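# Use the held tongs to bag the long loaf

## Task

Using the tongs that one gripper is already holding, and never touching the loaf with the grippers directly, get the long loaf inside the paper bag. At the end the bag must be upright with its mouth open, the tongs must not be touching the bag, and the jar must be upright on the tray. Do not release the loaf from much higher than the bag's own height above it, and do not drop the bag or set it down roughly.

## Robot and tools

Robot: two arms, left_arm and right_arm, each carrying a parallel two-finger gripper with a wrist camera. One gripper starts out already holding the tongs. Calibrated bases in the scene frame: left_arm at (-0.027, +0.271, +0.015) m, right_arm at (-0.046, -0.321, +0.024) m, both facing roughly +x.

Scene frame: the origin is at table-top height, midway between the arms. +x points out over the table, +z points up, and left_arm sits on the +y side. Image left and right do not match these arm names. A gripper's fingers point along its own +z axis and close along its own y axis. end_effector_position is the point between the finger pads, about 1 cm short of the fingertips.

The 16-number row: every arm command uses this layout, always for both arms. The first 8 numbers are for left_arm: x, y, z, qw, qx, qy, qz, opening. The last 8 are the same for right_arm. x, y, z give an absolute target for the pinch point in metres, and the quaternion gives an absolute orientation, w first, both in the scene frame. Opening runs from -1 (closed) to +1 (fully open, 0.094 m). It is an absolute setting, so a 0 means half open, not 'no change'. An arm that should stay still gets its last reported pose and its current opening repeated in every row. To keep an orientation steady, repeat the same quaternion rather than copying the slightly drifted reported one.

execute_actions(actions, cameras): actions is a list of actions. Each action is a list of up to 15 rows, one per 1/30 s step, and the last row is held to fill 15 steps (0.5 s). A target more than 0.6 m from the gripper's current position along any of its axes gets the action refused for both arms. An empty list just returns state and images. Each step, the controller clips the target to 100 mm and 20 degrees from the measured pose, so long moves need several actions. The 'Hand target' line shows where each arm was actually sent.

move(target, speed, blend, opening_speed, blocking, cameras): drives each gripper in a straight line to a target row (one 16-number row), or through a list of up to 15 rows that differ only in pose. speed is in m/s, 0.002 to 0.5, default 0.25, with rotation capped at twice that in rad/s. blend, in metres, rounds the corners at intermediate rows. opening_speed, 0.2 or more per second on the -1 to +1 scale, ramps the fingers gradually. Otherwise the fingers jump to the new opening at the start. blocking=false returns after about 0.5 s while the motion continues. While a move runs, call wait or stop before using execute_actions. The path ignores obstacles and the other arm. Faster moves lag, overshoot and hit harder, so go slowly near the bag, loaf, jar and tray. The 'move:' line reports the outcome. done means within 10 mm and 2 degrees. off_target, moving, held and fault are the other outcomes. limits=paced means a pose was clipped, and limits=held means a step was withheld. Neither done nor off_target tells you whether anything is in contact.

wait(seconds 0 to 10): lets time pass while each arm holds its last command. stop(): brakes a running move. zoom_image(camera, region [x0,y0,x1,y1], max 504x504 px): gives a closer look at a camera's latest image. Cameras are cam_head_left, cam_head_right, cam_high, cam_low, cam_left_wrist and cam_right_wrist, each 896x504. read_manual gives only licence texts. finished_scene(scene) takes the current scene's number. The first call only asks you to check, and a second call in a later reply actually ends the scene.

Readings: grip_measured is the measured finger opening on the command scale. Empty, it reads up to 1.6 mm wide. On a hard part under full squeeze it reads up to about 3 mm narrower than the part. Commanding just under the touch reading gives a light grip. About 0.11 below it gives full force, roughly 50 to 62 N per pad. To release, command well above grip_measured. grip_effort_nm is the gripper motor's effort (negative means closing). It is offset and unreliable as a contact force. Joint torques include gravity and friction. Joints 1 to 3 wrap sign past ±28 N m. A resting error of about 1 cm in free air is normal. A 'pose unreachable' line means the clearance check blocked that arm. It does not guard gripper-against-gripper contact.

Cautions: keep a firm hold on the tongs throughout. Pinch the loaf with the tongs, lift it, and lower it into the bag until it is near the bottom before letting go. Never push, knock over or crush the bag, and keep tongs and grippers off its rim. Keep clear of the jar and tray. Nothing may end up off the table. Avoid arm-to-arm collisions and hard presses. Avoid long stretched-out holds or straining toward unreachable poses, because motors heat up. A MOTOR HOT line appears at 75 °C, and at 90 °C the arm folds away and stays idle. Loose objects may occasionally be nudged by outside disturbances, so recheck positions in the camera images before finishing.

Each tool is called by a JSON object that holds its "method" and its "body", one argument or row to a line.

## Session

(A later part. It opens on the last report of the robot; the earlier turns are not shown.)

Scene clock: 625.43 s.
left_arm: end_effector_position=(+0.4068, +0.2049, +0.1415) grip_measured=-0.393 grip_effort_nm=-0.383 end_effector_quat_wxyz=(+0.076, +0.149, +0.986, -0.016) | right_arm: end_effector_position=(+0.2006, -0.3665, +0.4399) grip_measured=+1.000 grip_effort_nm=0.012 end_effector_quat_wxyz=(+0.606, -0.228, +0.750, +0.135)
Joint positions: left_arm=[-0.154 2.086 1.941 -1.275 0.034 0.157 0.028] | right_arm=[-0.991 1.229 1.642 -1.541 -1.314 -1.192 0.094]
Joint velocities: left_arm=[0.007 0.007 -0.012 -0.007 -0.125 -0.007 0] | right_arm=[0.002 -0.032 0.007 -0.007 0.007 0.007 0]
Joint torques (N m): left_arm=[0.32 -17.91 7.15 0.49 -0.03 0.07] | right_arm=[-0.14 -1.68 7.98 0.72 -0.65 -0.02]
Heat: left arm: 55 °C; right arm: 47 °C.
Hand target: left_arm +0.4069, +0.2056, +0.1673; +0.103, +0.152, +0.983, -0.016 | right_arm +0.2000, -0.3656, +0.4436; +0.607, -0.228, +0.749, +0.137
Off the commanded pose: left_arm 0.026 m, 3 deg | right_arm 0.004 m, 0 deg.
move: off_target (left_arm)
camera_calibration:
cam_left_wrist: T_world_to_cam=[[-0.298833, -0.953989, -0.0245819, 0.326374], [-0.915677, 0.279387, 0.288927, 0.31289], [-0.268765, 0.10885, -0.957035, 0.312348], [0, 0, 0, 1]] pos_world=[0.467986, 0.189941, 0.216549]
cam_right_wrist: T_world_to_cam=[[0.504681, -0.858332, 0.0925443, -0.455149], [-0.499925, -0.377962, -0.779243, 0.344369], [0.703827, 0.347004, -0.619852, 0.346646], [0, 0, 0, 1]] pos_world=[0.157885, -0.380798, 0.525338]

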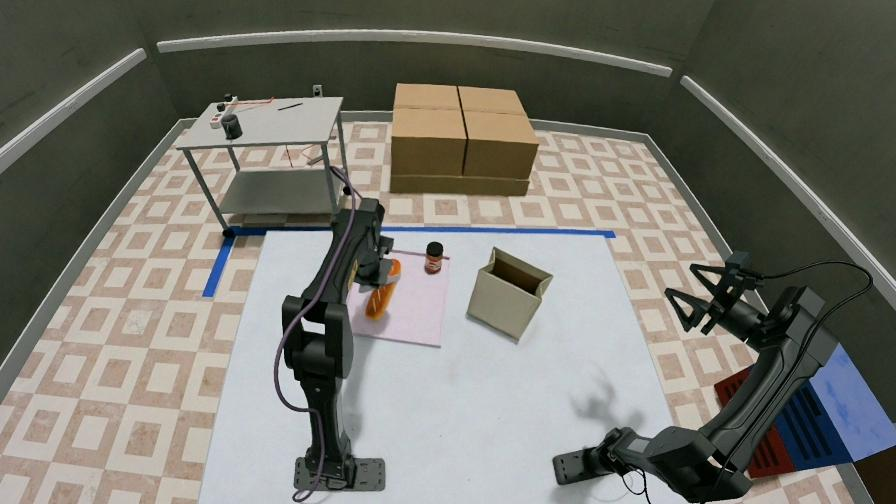

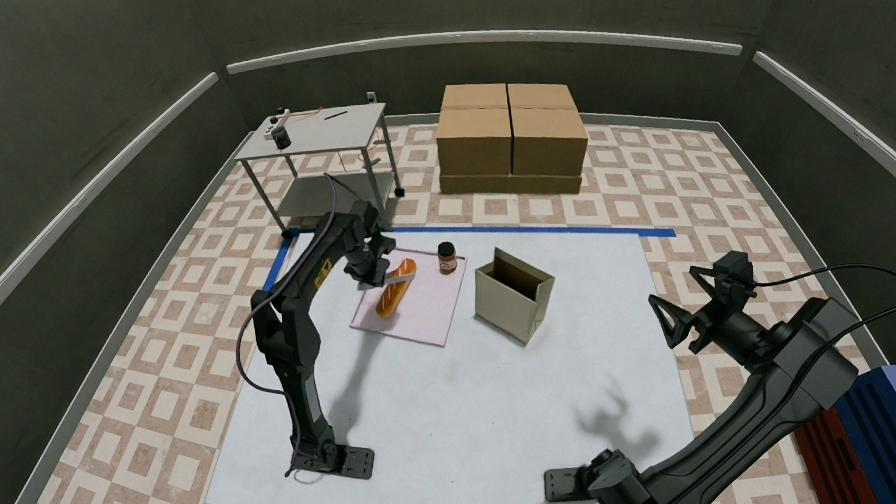

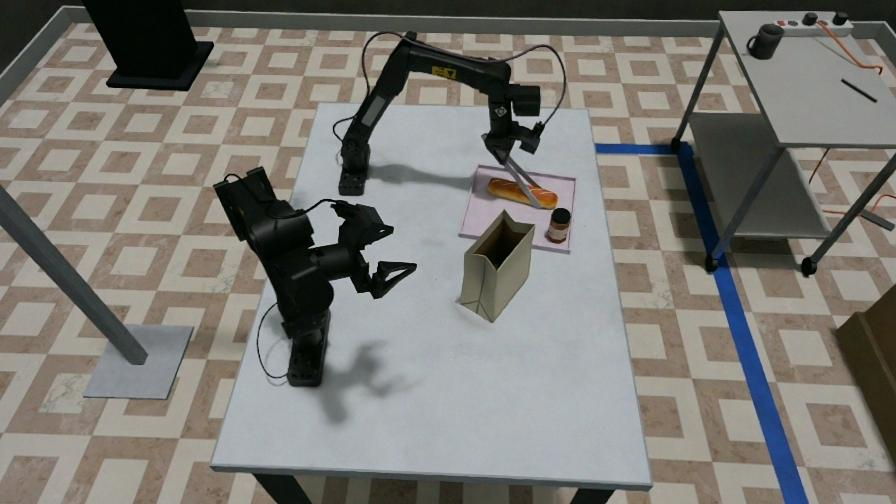

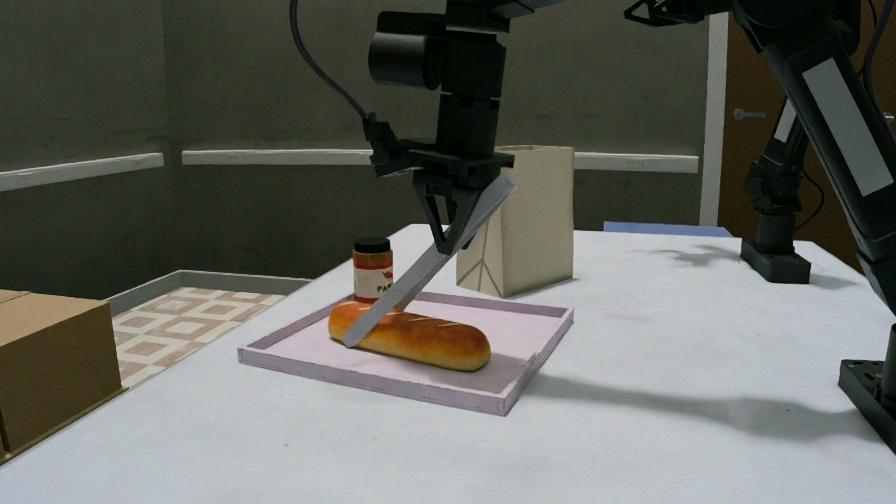

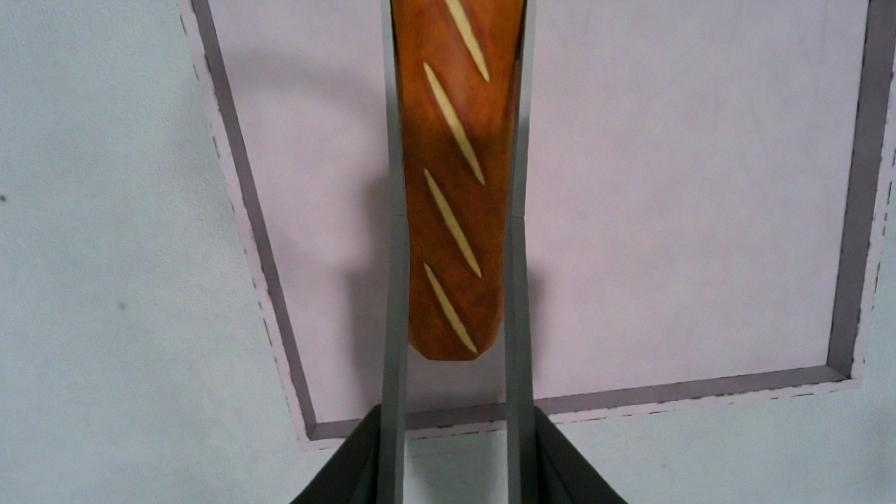

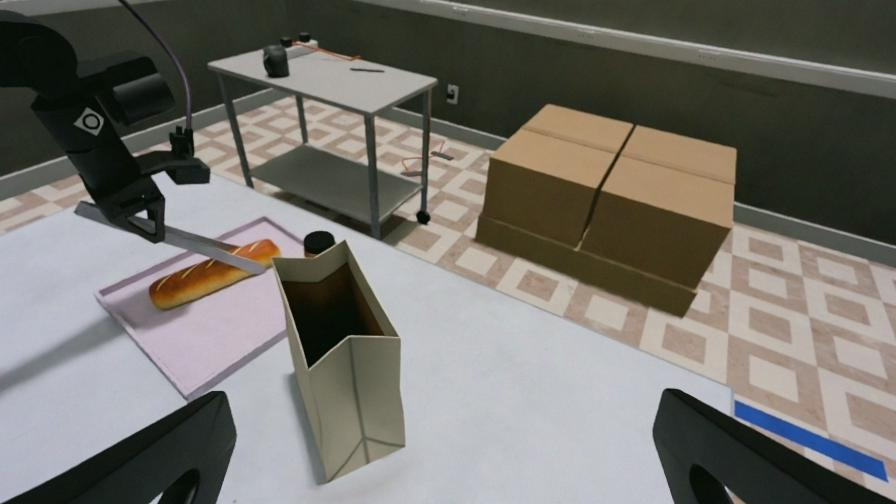

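{"method": "execute_actions", "body": {
  "actions": []
}}

Scene clock: 646.90 s.
left_arm: end_effector_position=(+0.4066, +0.2050, +0.1415) grip_measured=-0.393 grip_effort_nm=-0.383 end_effector_quat_wxyz=(+0.075, +0.149, +0.986, -0.016) | right_arm: end_effector_position=(+0.2006, -0.3665, +0.4399) grip_measured=+1.000 grip_effort_nm=0.017 end_effector_quat_wxyz=(+0.606, -0.228, +0.750, +0.135)
Joint positions: left_arm=[-0.154 2.086 1.941 -1.276 0.034 0.157 0.028] | right_arm=[-0.991 1.229 1.642 -1.541 -1.314 -1.192 0.094]
Joint velocities: left_arm=[-0.002 -0.002 -0.002 -0.081 -0.051 -0.022 0] | right_arm=[0.002 -0.002 0.017 -0.022 0.022 -0.022 0]
Joint torques (N m): left_arm=[0.17 -18.13 7.31 0.46 0.01 0.04] | right_arm=[-0.14 -1.66 7.99 0.73 -0.65 -0.02]
Heat: left arm: 60 °C; right arm: 47 °C.
Hand target: left_arm +0.4069, +0.2057, +0.1673; +0.103, +0.152, +0.983, -0.016 | right_arm +0.2000, -0.3656, +0.4436; +0.607, -0.228, +0.749, +0.137
Tool commands: left_gripper/opening=-0.4 right_gripper/opening=+1.0
Off the commanded pose: left_arm 0.027 m, 3 deg | right_arm 0.004 m, 0 deg.
camera_calibration:
cam_left_wrist: T_world_to_cam=[[-0.298851, -0.953986, -0.0244581, 0.326332], [-0.915458, 0.279356, 0.289648, 0.312536], [-0.269488, 0.108952, -0.956821, 0.312511], [0, 0, 0, 1]] pos_world=[0.467857, 0.189959, 0.216473]
cam_right_wrist: T_world_to_cam=[[0.504681, -0.858332, 0.0925443, -0.455149], [-0.499925, -0.377962, -0.779243, 0.344369], [0.703827, 0.347004, -0.619852, 0.346646], [0, 0, 0, 1]] pos_world=[0.157885, -0.380798, 0.525338]

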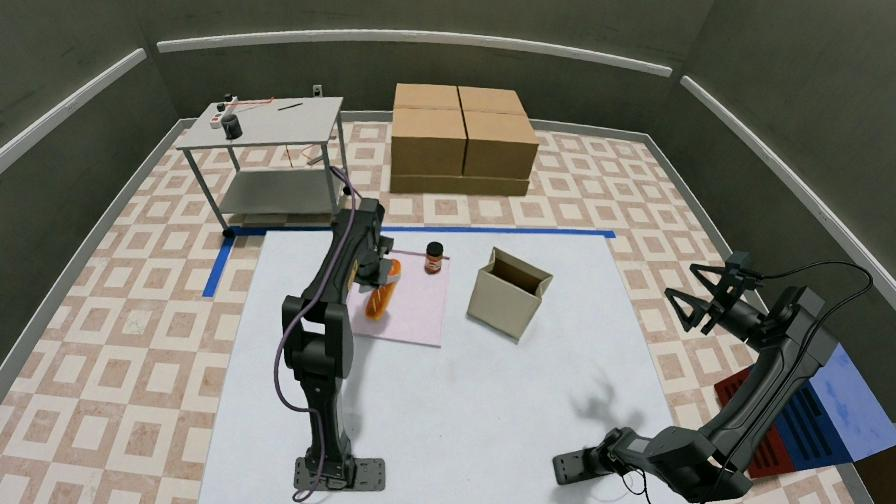

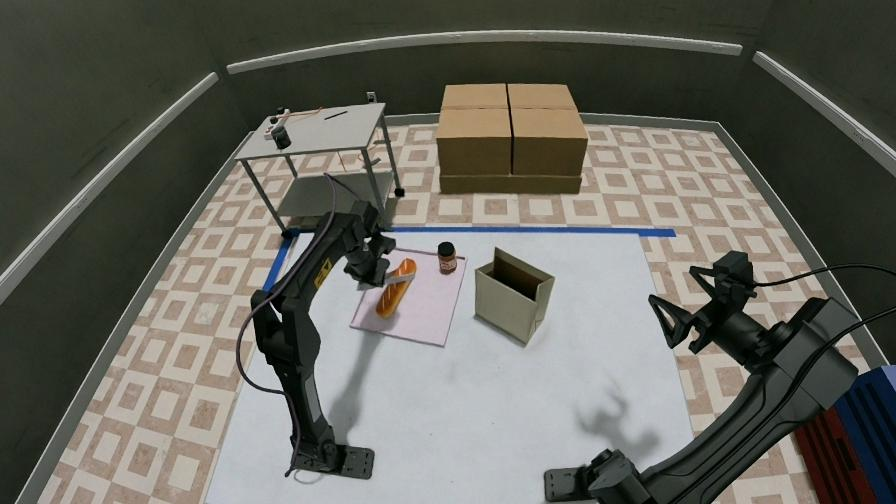

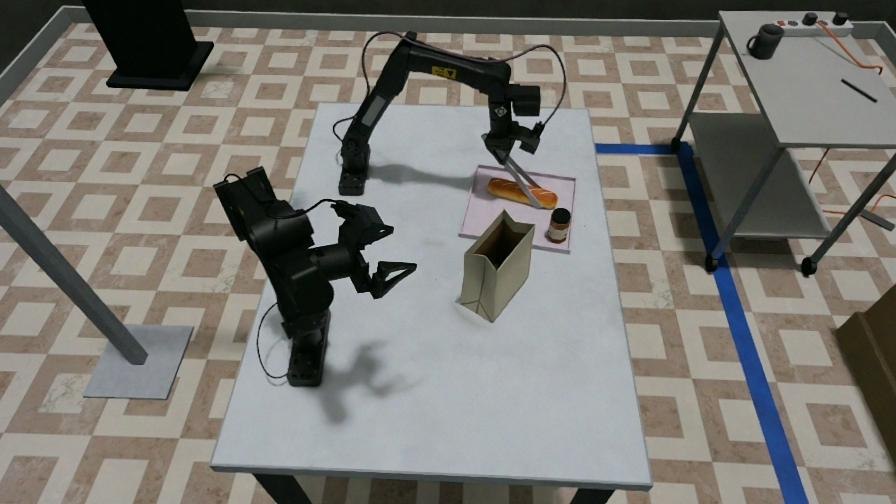

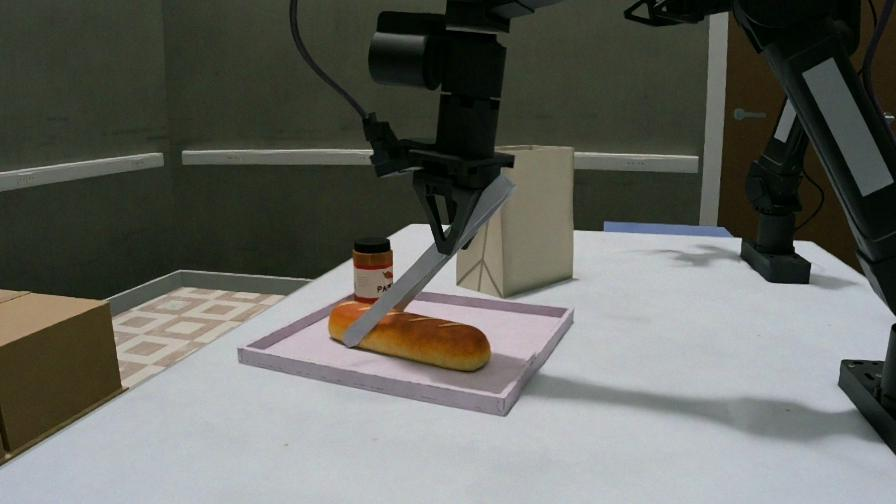

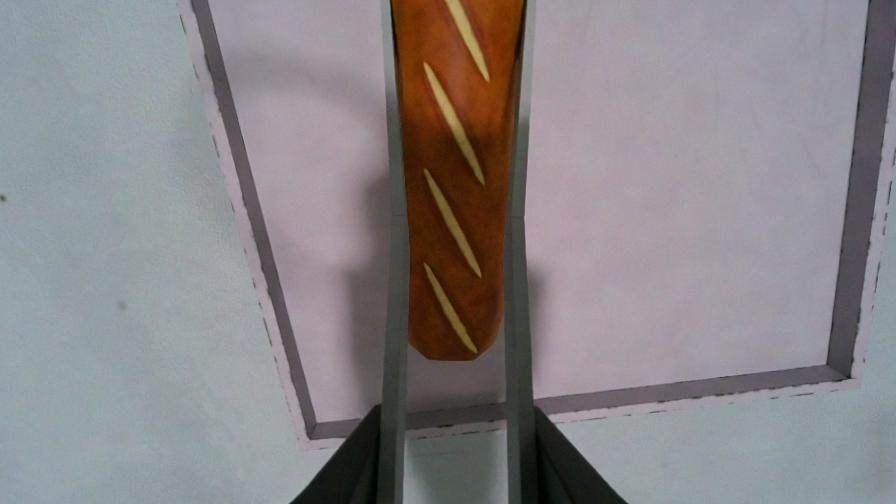

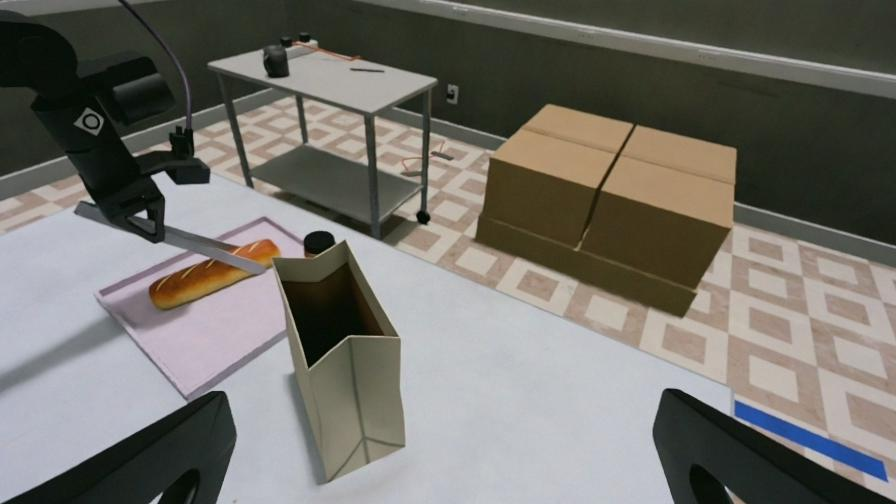

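{"method": "move", "body": {
  "target": [0.4075,0.2056,0.168,0.1033,0.1513,0.9830,-0.0159,-0.48,0.20,-0.3656,0.4436,0.607,-0.228,0.749,0.137,1.0],
  "cameras": []
}}

{"method": "move", "body": {
  "target": [0.3875,0.2076,0.26,0.1033,0.1513,0.9830,-0.0159,-0.48,0.20,-0.3656,0.4436,0.607,-0.228,0.749,0.137,1.0],
  "speed": 0.08
}}

Scene clock: 660.37 s.
left_arm: end_effector_position=(+0.4061, +0.2050, +0.1414) grip_measured=-0.475 grip_effort_nm=-0.310 end_effector_quat_wxyz=(+0.074, +0.149, +0.986, -0.016) | right_arm: end_effector_position=(+0.2006, -0.3665, +0.4399) grip_measured=+1.000 grip_effort_nm=0.012 end_effector_quat_wxyz=(+0.606, -0.228, +0.750, +0.135)
Joint positions: left_arm=[-0.154 2.086 1.941 -1.278 0.034 0.157 0.025] | right_arm=[-0.991 1.229 1.642 -1.541 -1.314 -1.192 0.094]
Joint velocities: left_arm=[-0.012 -0.002 0.017 -0.022 0.022 0.081 0.001] | right_arm=[-0.002 0.017 0.007 -0.007 0.007 -0.022 0]
Joint torques (N m): left_arm=[0.1 -18.06 7.27 0.54 0.04 0.1] | right_arm=[-0.14 -1.68 7.99 0.72 -0.65 -0.02]
Heat: left arm: 61 °C; right arm: 47 °C.
Hand target: left_arm +0.4068, +0.2057, +0.1673; +0.103, +0.152, +0.983, -0.016 | right_arm +0.2000, -0.3656, +0.4436; +0.607, -0.228, +0.749, +0.137
Off the commanded pose: left_arm 0.027 m, 3 deg | right_arm 0.004 m, 0 deg.
move: off_target (left_arm)
No camera images: "cameras" was empty.

Scene clock: 662.03 s.
left_arm: end_effector_position=(+0.3876, +0.2077, +0.2314) grip_measured=-0.475 grip_effort_nm=-0.310 end_effector_quat_wxyz=(+0.098, +0.149, +0.984, -0.016) | right_arm: end_effector_position=(+0.2006, -0.3665, +0.4399) grip_measured=+1.000 grip_effort_nm=0.002 end_effector_quat_wxyz=(+0.606, -0.228, +0.750, +0.135)
Joint positions: left_arm=[-0.154 2.056 2.26 -1.579 0.034 0.157 0.025] | right_arm=[-0.991 1.229 1.642 -1.541 -1.314 -1.192 0.094]
Joint velocities: left_arm=[0.007 0.007 0.002 0.007 -0.007 0.007 -0.001] | right_arm=[0.002 0.002 0.012 0.037 0.007 -0.037 0]
Joint torques (N m): left_arm=[-0.01 -17.09 7.5 0.63 0.04 0.04] | right_arm=[-0.14 -1.68 7.98 0.72 -0.65 -0.02]
Heat: left arm: 61 °C; right arm: 47 °C.
Hand target: left_arm +0.3854, +0.2077, +0.2585; +0.135, +0.151, +0.979, -0.016 | right_arm +0.2000, -0.3656, +0.4436; +0.607, -0.228, +0.749, +0.137
Off the commanded pose: left_arm 0.029 m, 1 deg | right_arm 0.004 m, 0 deg.
joint sent to its limit (left arm) — joint 4 (wrist pitch), lower limit. The joint targets are off in orientation, not in position.
move: off_target (left_arm)
camera_calibration:
cam_left_wrist: T_world_to_cam=[[-0.297611, -0.954162, -0.031675, 0.326641], [-0.927322, 0.281034, 0.247171, 0.28244], [-0.22694, 0.102934, -0.968454, 0.380529], [0, 0, 0, 1]] pos_world=[0.445482, 0.193124, 0.30906]
cam_right_wrist: T_world_to_cam=[[0.504681, -0.858332, 0.0925443, -0.455149], [-0.499925, -0.377962, -0.779243, 0.344369], [0.703827, 0.347004, -0.619852, 0.346646], [0, 0, 0, 1]] pos_world=[0.157885, -0.380798, 0.525338]

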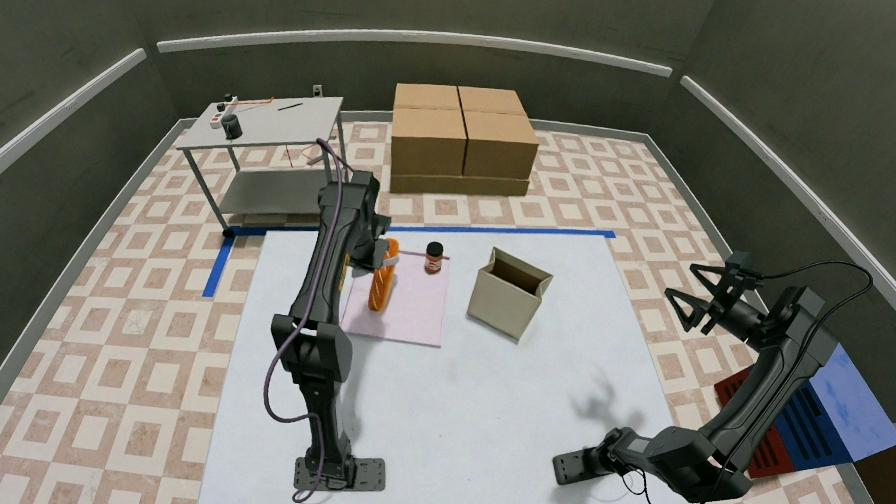

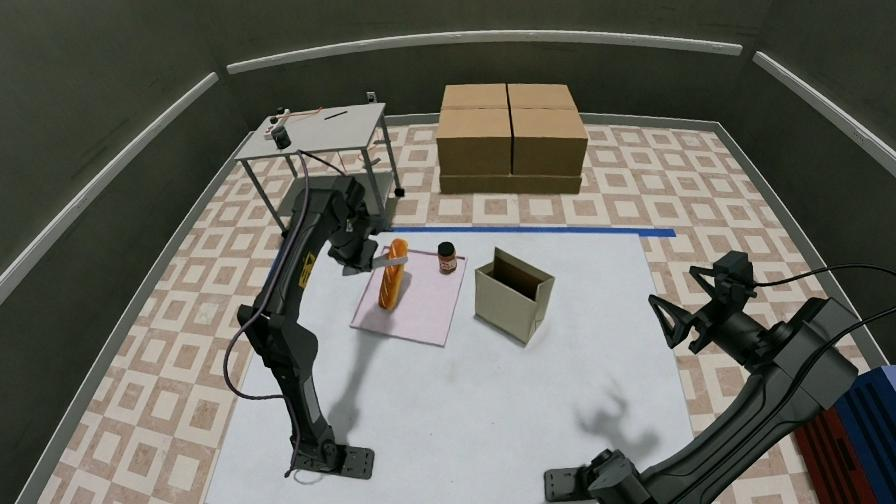

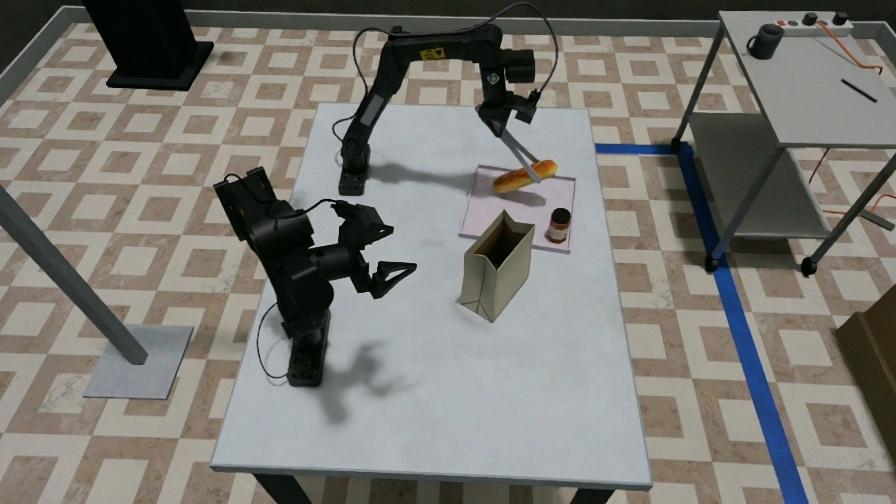

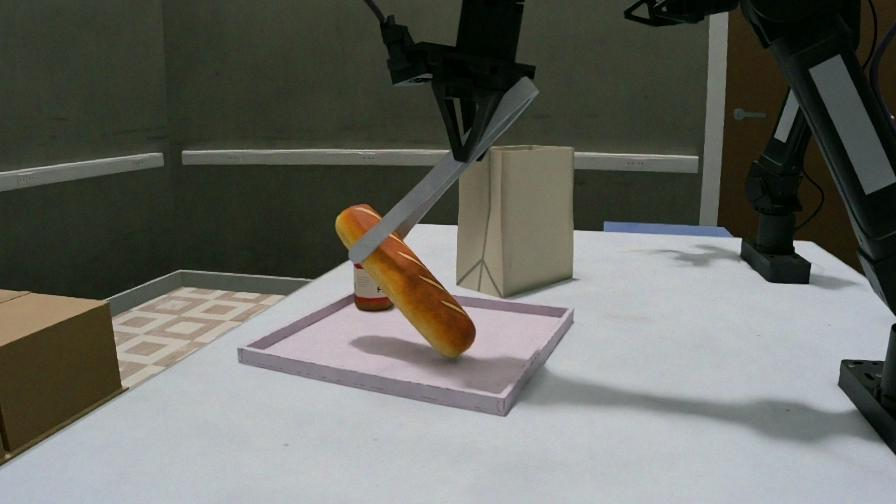

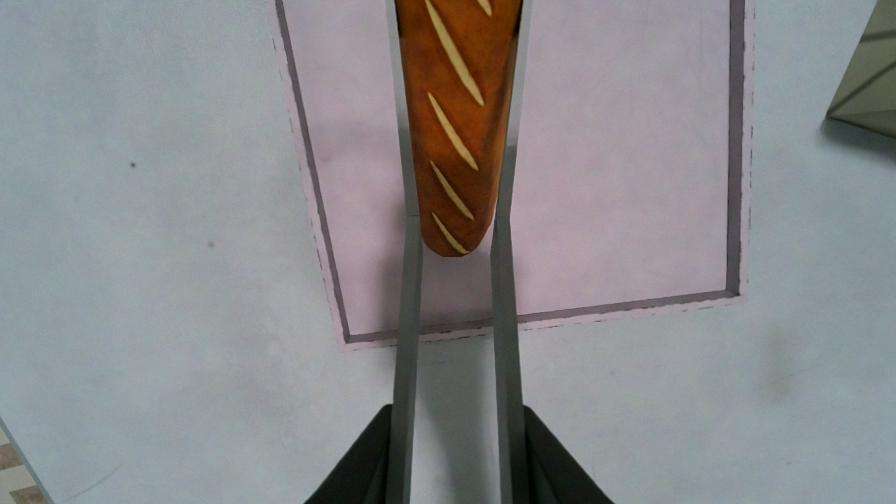

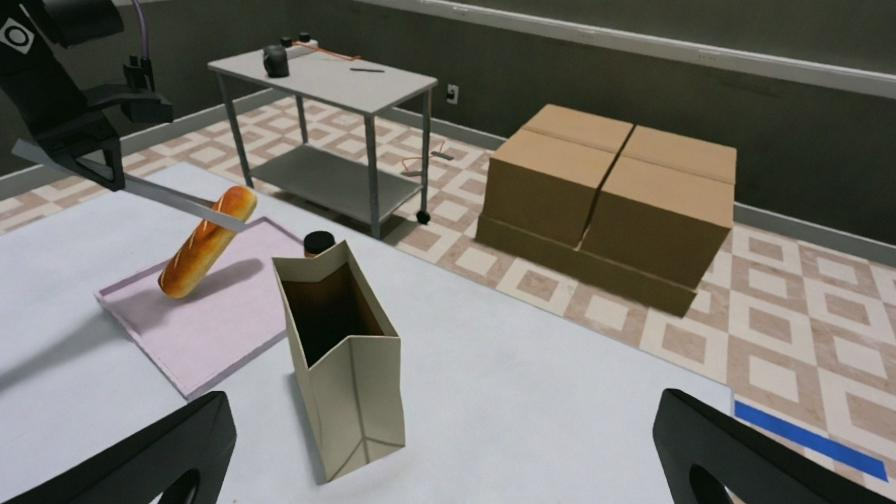

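{"method": "move", "body": {
  "target": [0.30,0.18,0.34,0.4407,0.1400,0.8839,-0.0698,-0.48,0.20,-0.3656,0.4436,0.607,-0.228,0.749,0.137,1.0],
  "speed": 0.12
}}

Scene clock: 695.03 s.
left_arm: end_effector_position=(+0.2994, +0.1804, +0.3297) grip_measured=-0.475 grip_effort_nm=-0.310 end_effector_quat_wxyz=(+0.417, +0.149, +0.894, -0.065) | right_arm: end_effector_position=(+0.2006, -0.3665, +0.4399) grip_measured=+1.000 grip_effort_nm=0.012 end_effector_quat_wxyz=(+0.606, -0.228, +0.750, +0.135)
Joint positions: left_arm=[-0.259 1.192 1.409 -0.918 0.057 0.059 0.025] | right_arm=[-0.991 1.229 1.642 -1.541 -1.314 -1.192 0.094]
Joint velocities: left_arm=[0.012 0.002 -0.012 -0.066 0.051 -0.066 0] | right_arm=[-0.012 0.002 -0.002 0.066 -0.066 -0.051 0]
Joint torques (N m): left_arm=[-0.51 -6.24 4.88 2.04 -0.03 -0.06] | right_arm=[-0.14 -1.68 7.98 0.72 -0.65 -0.02]
Heat: left arm: 54 °C; right arm: 47 °C.
Hand target: left_arm +0.2998, +0.1792, +0.3390; +0.439, +0.145, +0.884, -0.068 | right_arm +0.2000, -0.3656, +0.4436; +0.607, -0.228, +0.749, +0.137
Off the commanded pose: left_arm 0.010 m, 3 deg | right_arm 0.004 m, 0 deg.
move: off_target (left_arm)
camera_calibration:
cam_left_wrist: T_world_to_cam=[[-0.301379, -0.952813, -0.0362974, 0.279927], [-0.864576, 0.289126, -0.410992, 0.380718], [0.402094, -0.0924828, -0.910916, 0.286536], [0, 0, 0, 1]] pos_world=[0.29831, 0.183142, 0.427643]
cam_right_wrist: T_world_to_cam=[[0.504681, -0.858332, 0.0925443, -0.455149], [-0.499925, -0.377962, -0.779243, 0.344369], [0.703827, 0.347004, -0.619852, 0.346646], [0, 0, 0, 1]] pos_world=[0.157885, -0.380798, 0.525338]

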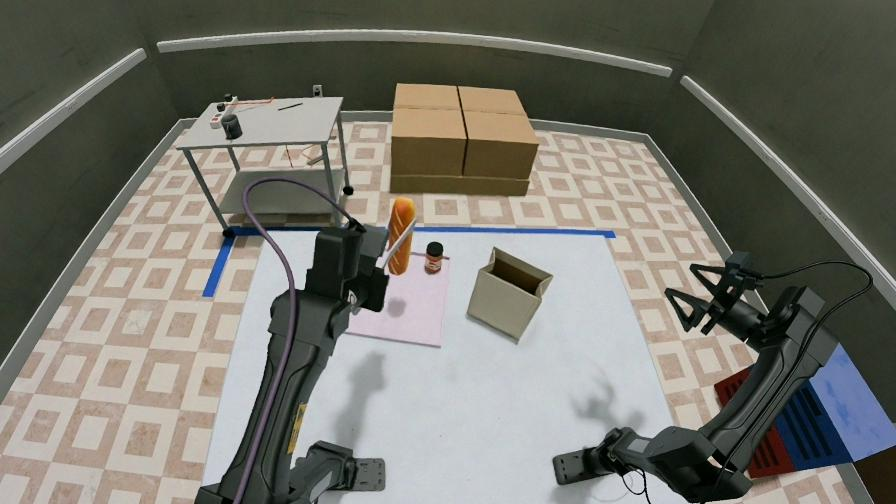

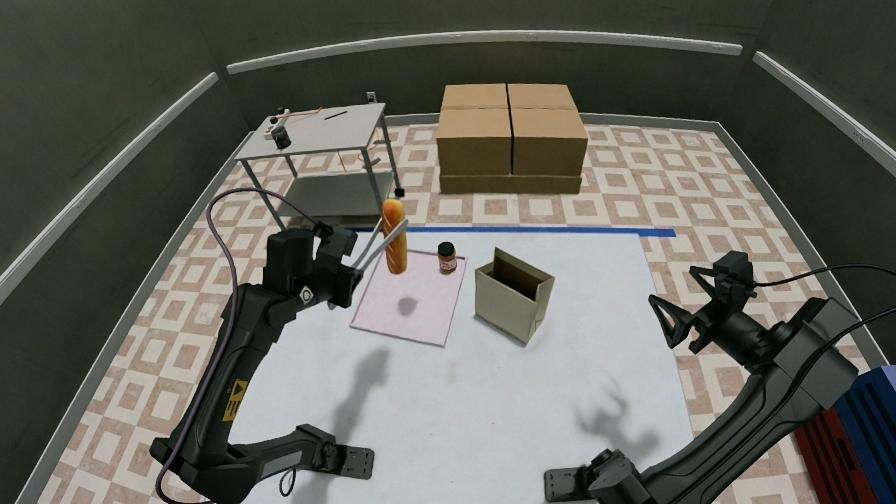

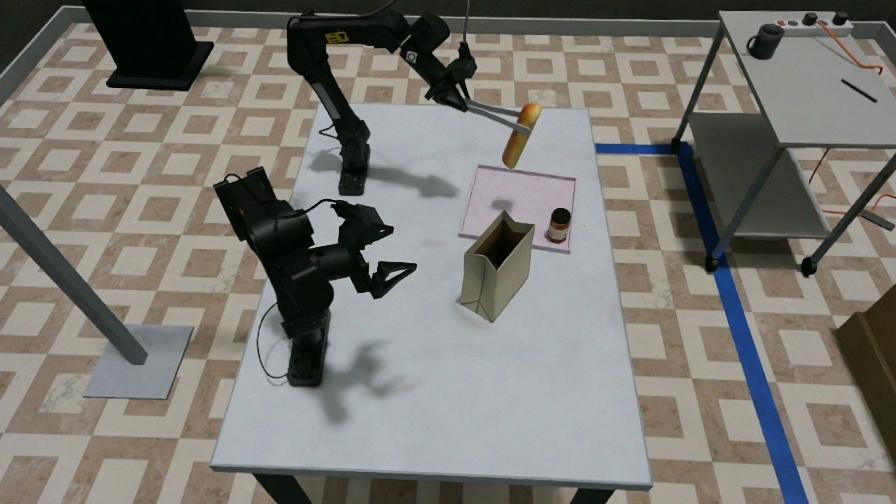

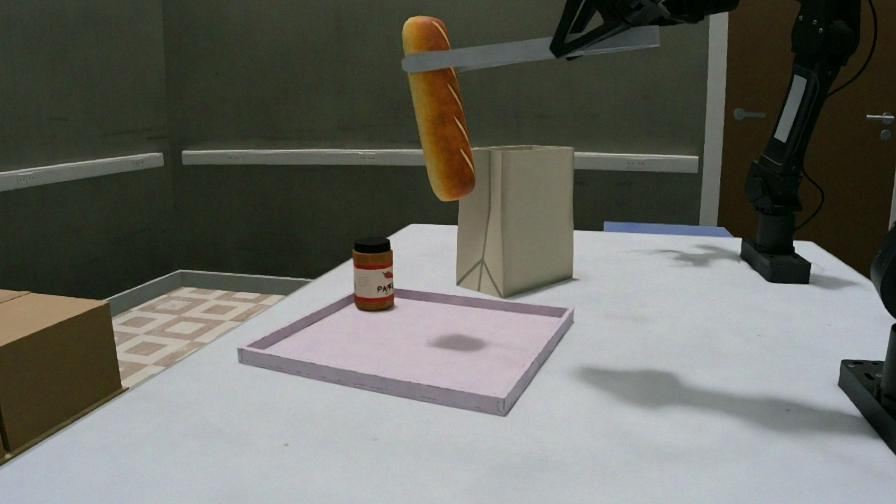

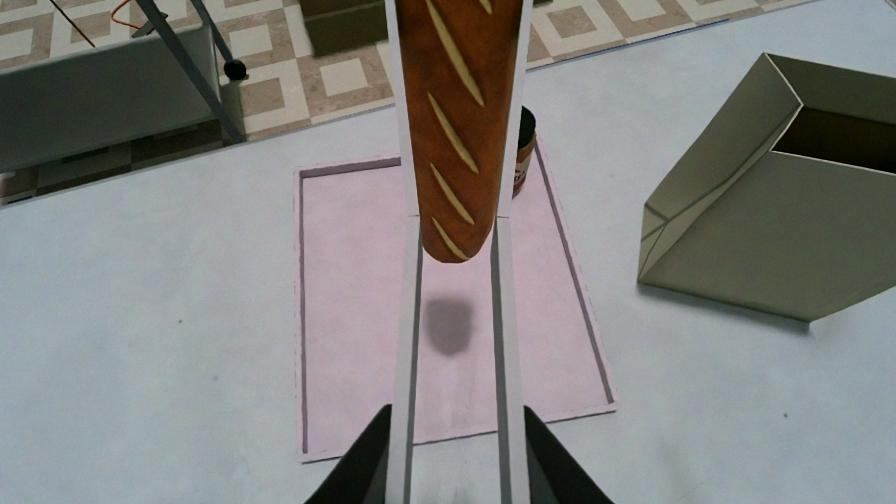

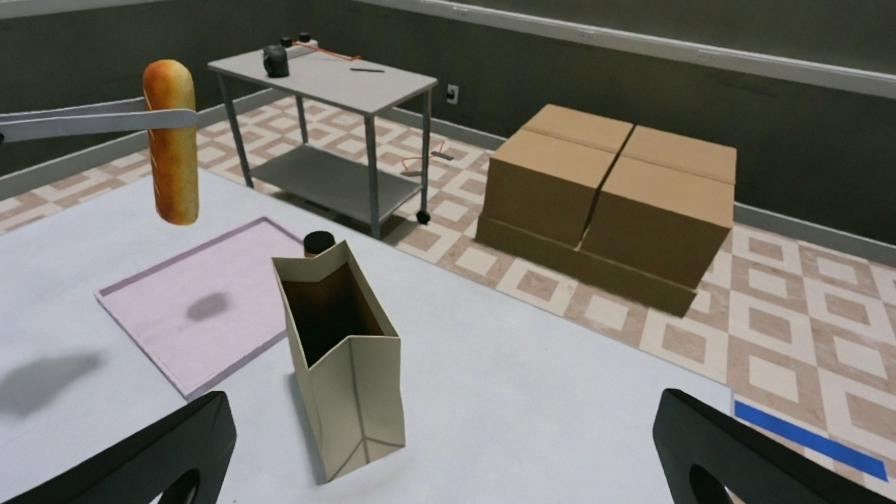

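{"method": "move", "body": {
  "target": [
    [0.295,0.13,0.42,0.4733,0.1893,0.8539,-0.1049,-0.48,0.20,-0.3656,0.4436,0.607,-0.228,0.749,0.137,1.0],
    [0.278,-0.020,0.42,0.4641,0.3223,0.8038,-0.1861,-0.48,0.20,-0.3656,0.4436,0.607,-0.228,0.749,0.137,1.0]
  ],
  "speed": 0.13,
  "blend": 0.03
}}

Scene clock: 718.40 s.
left_arm: end_effector_position=(+0.2736, -0.0114, +0.3988) grip_measured=-0.475 grip_effort_nm=-0.310 end_effector_quat_wxyz=(+0.435, +0.330, +0.820, -0.173) | right_arm: end_effector_position=(+0.2006, -0.3665, +0.4399) grip_measured=+1.000 grip_effort_nm=0.012 end_effector_quat_wxyz=(+0.606, -0.228, +0.750, +0.135)
Joint positions: left_arm=[-0.77 1.49 1.85 -0.957 0.003 0.007 0.025] | right_arm=[-0.991 1.229 1.642 -1.541 -1.314 -1.192 0.094]
Joint velocities: left_arm=[-0.007 0.007 0.012 -0.081 0.066 0.007 0.001] | right_arm=[-0.022 -0.002 -0.007 0.007 -0.007 -0.007 0]
Joint torques (N m): left_arm=[-0.29 -5.93 8.54 2.03 0 0.06] | right_arm=[-0.14 -1.68 7.98 0.72 -0.65 -0.02]
Heat: left arm: 48 °C; right arm: 47 °C.
Hand target: left_arm +0.2786, -0.0175, +0.4197; +0.463, +0.324, +0.804, -0.185 | right_arm +0.2000, -0.3656, +0.4436; +0.607, -0.228, +0.749, +0.137
Off the commanded pose: left_arm 0.023 m, 4 deg | right_arm 0.004 m, 0 deg.
move: off_target (left_arm)
camera_calibration:
cam_left_wrist: T_world_to_cam=[[-0.673878, -0.738268, -0.0291399, 0.193395], [-0.629107, 0.594027, -0.501355, 0.41736], [0.387444, -0.31952, -0.864751, 0.325086], [0, 0, 0, 1]] pos_world=[0.266936, -0.00127393, 0.495999]
cam_right_wrist: T_world_to_cam=[[0.504681, -0.858332, 0.0925443, -0.455149], [-0.499925, -0.377962, -0.779243, 0.344369], [0.703827, 0.347004, -0.619852, 0.346646], [0, 0, 0, 1]] pos_world=[0.157885, -0.380798, 0.525338]

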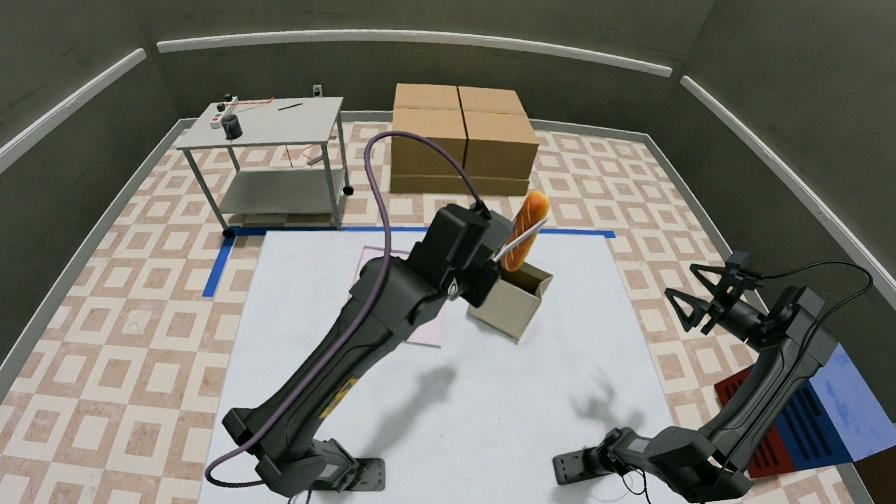

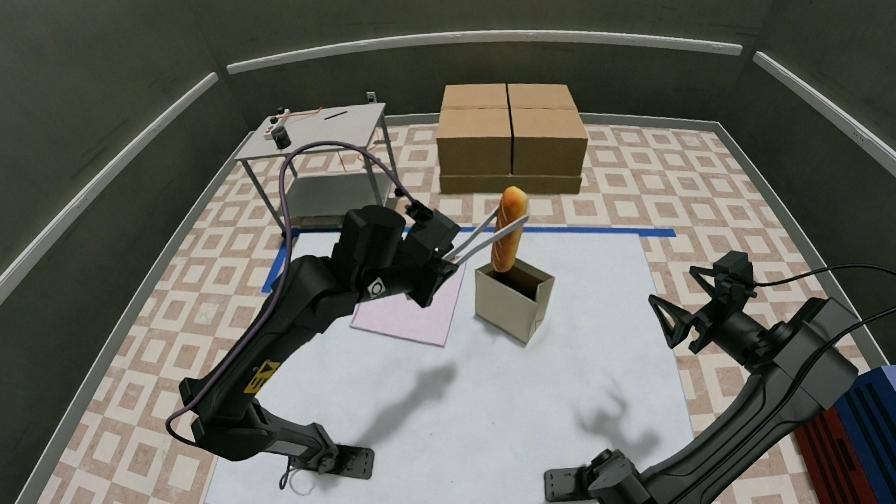

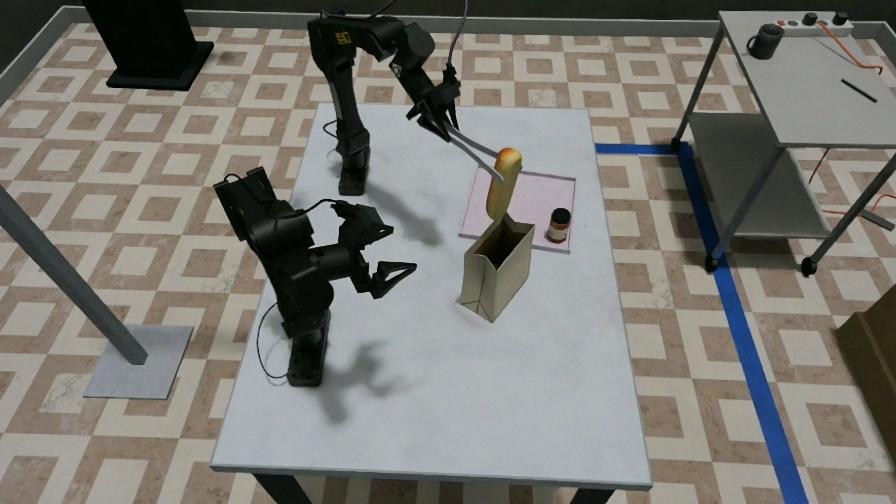

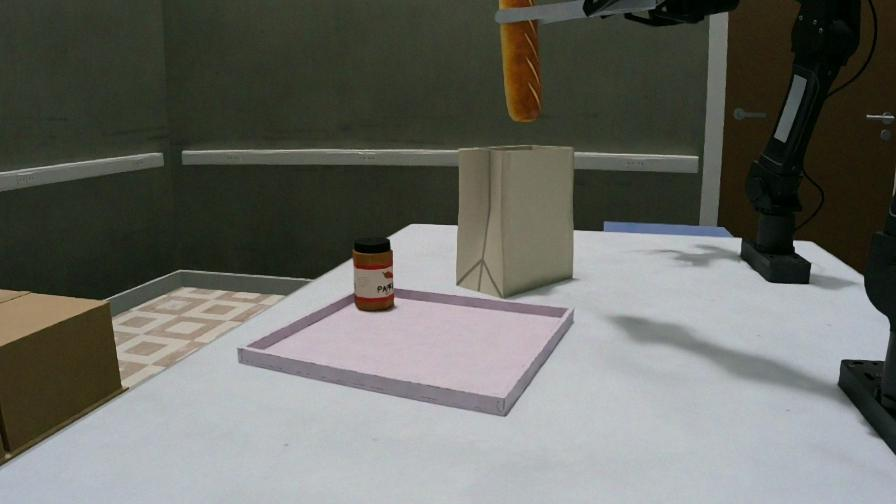

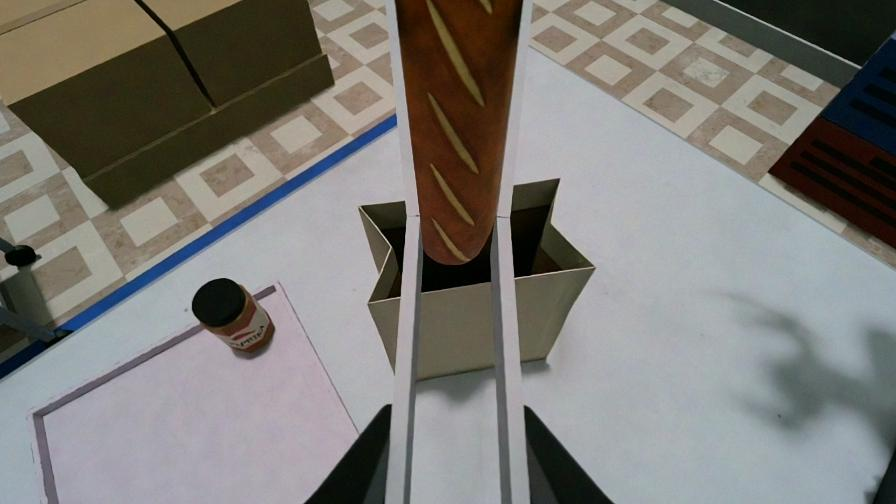

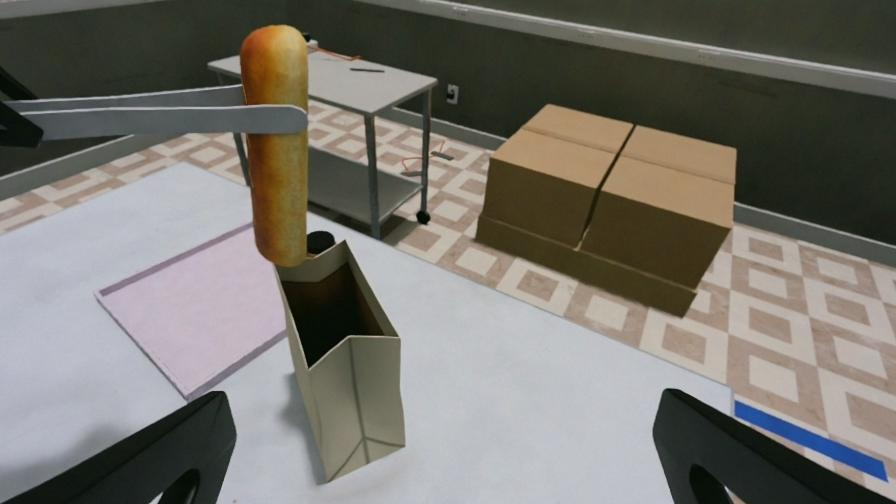

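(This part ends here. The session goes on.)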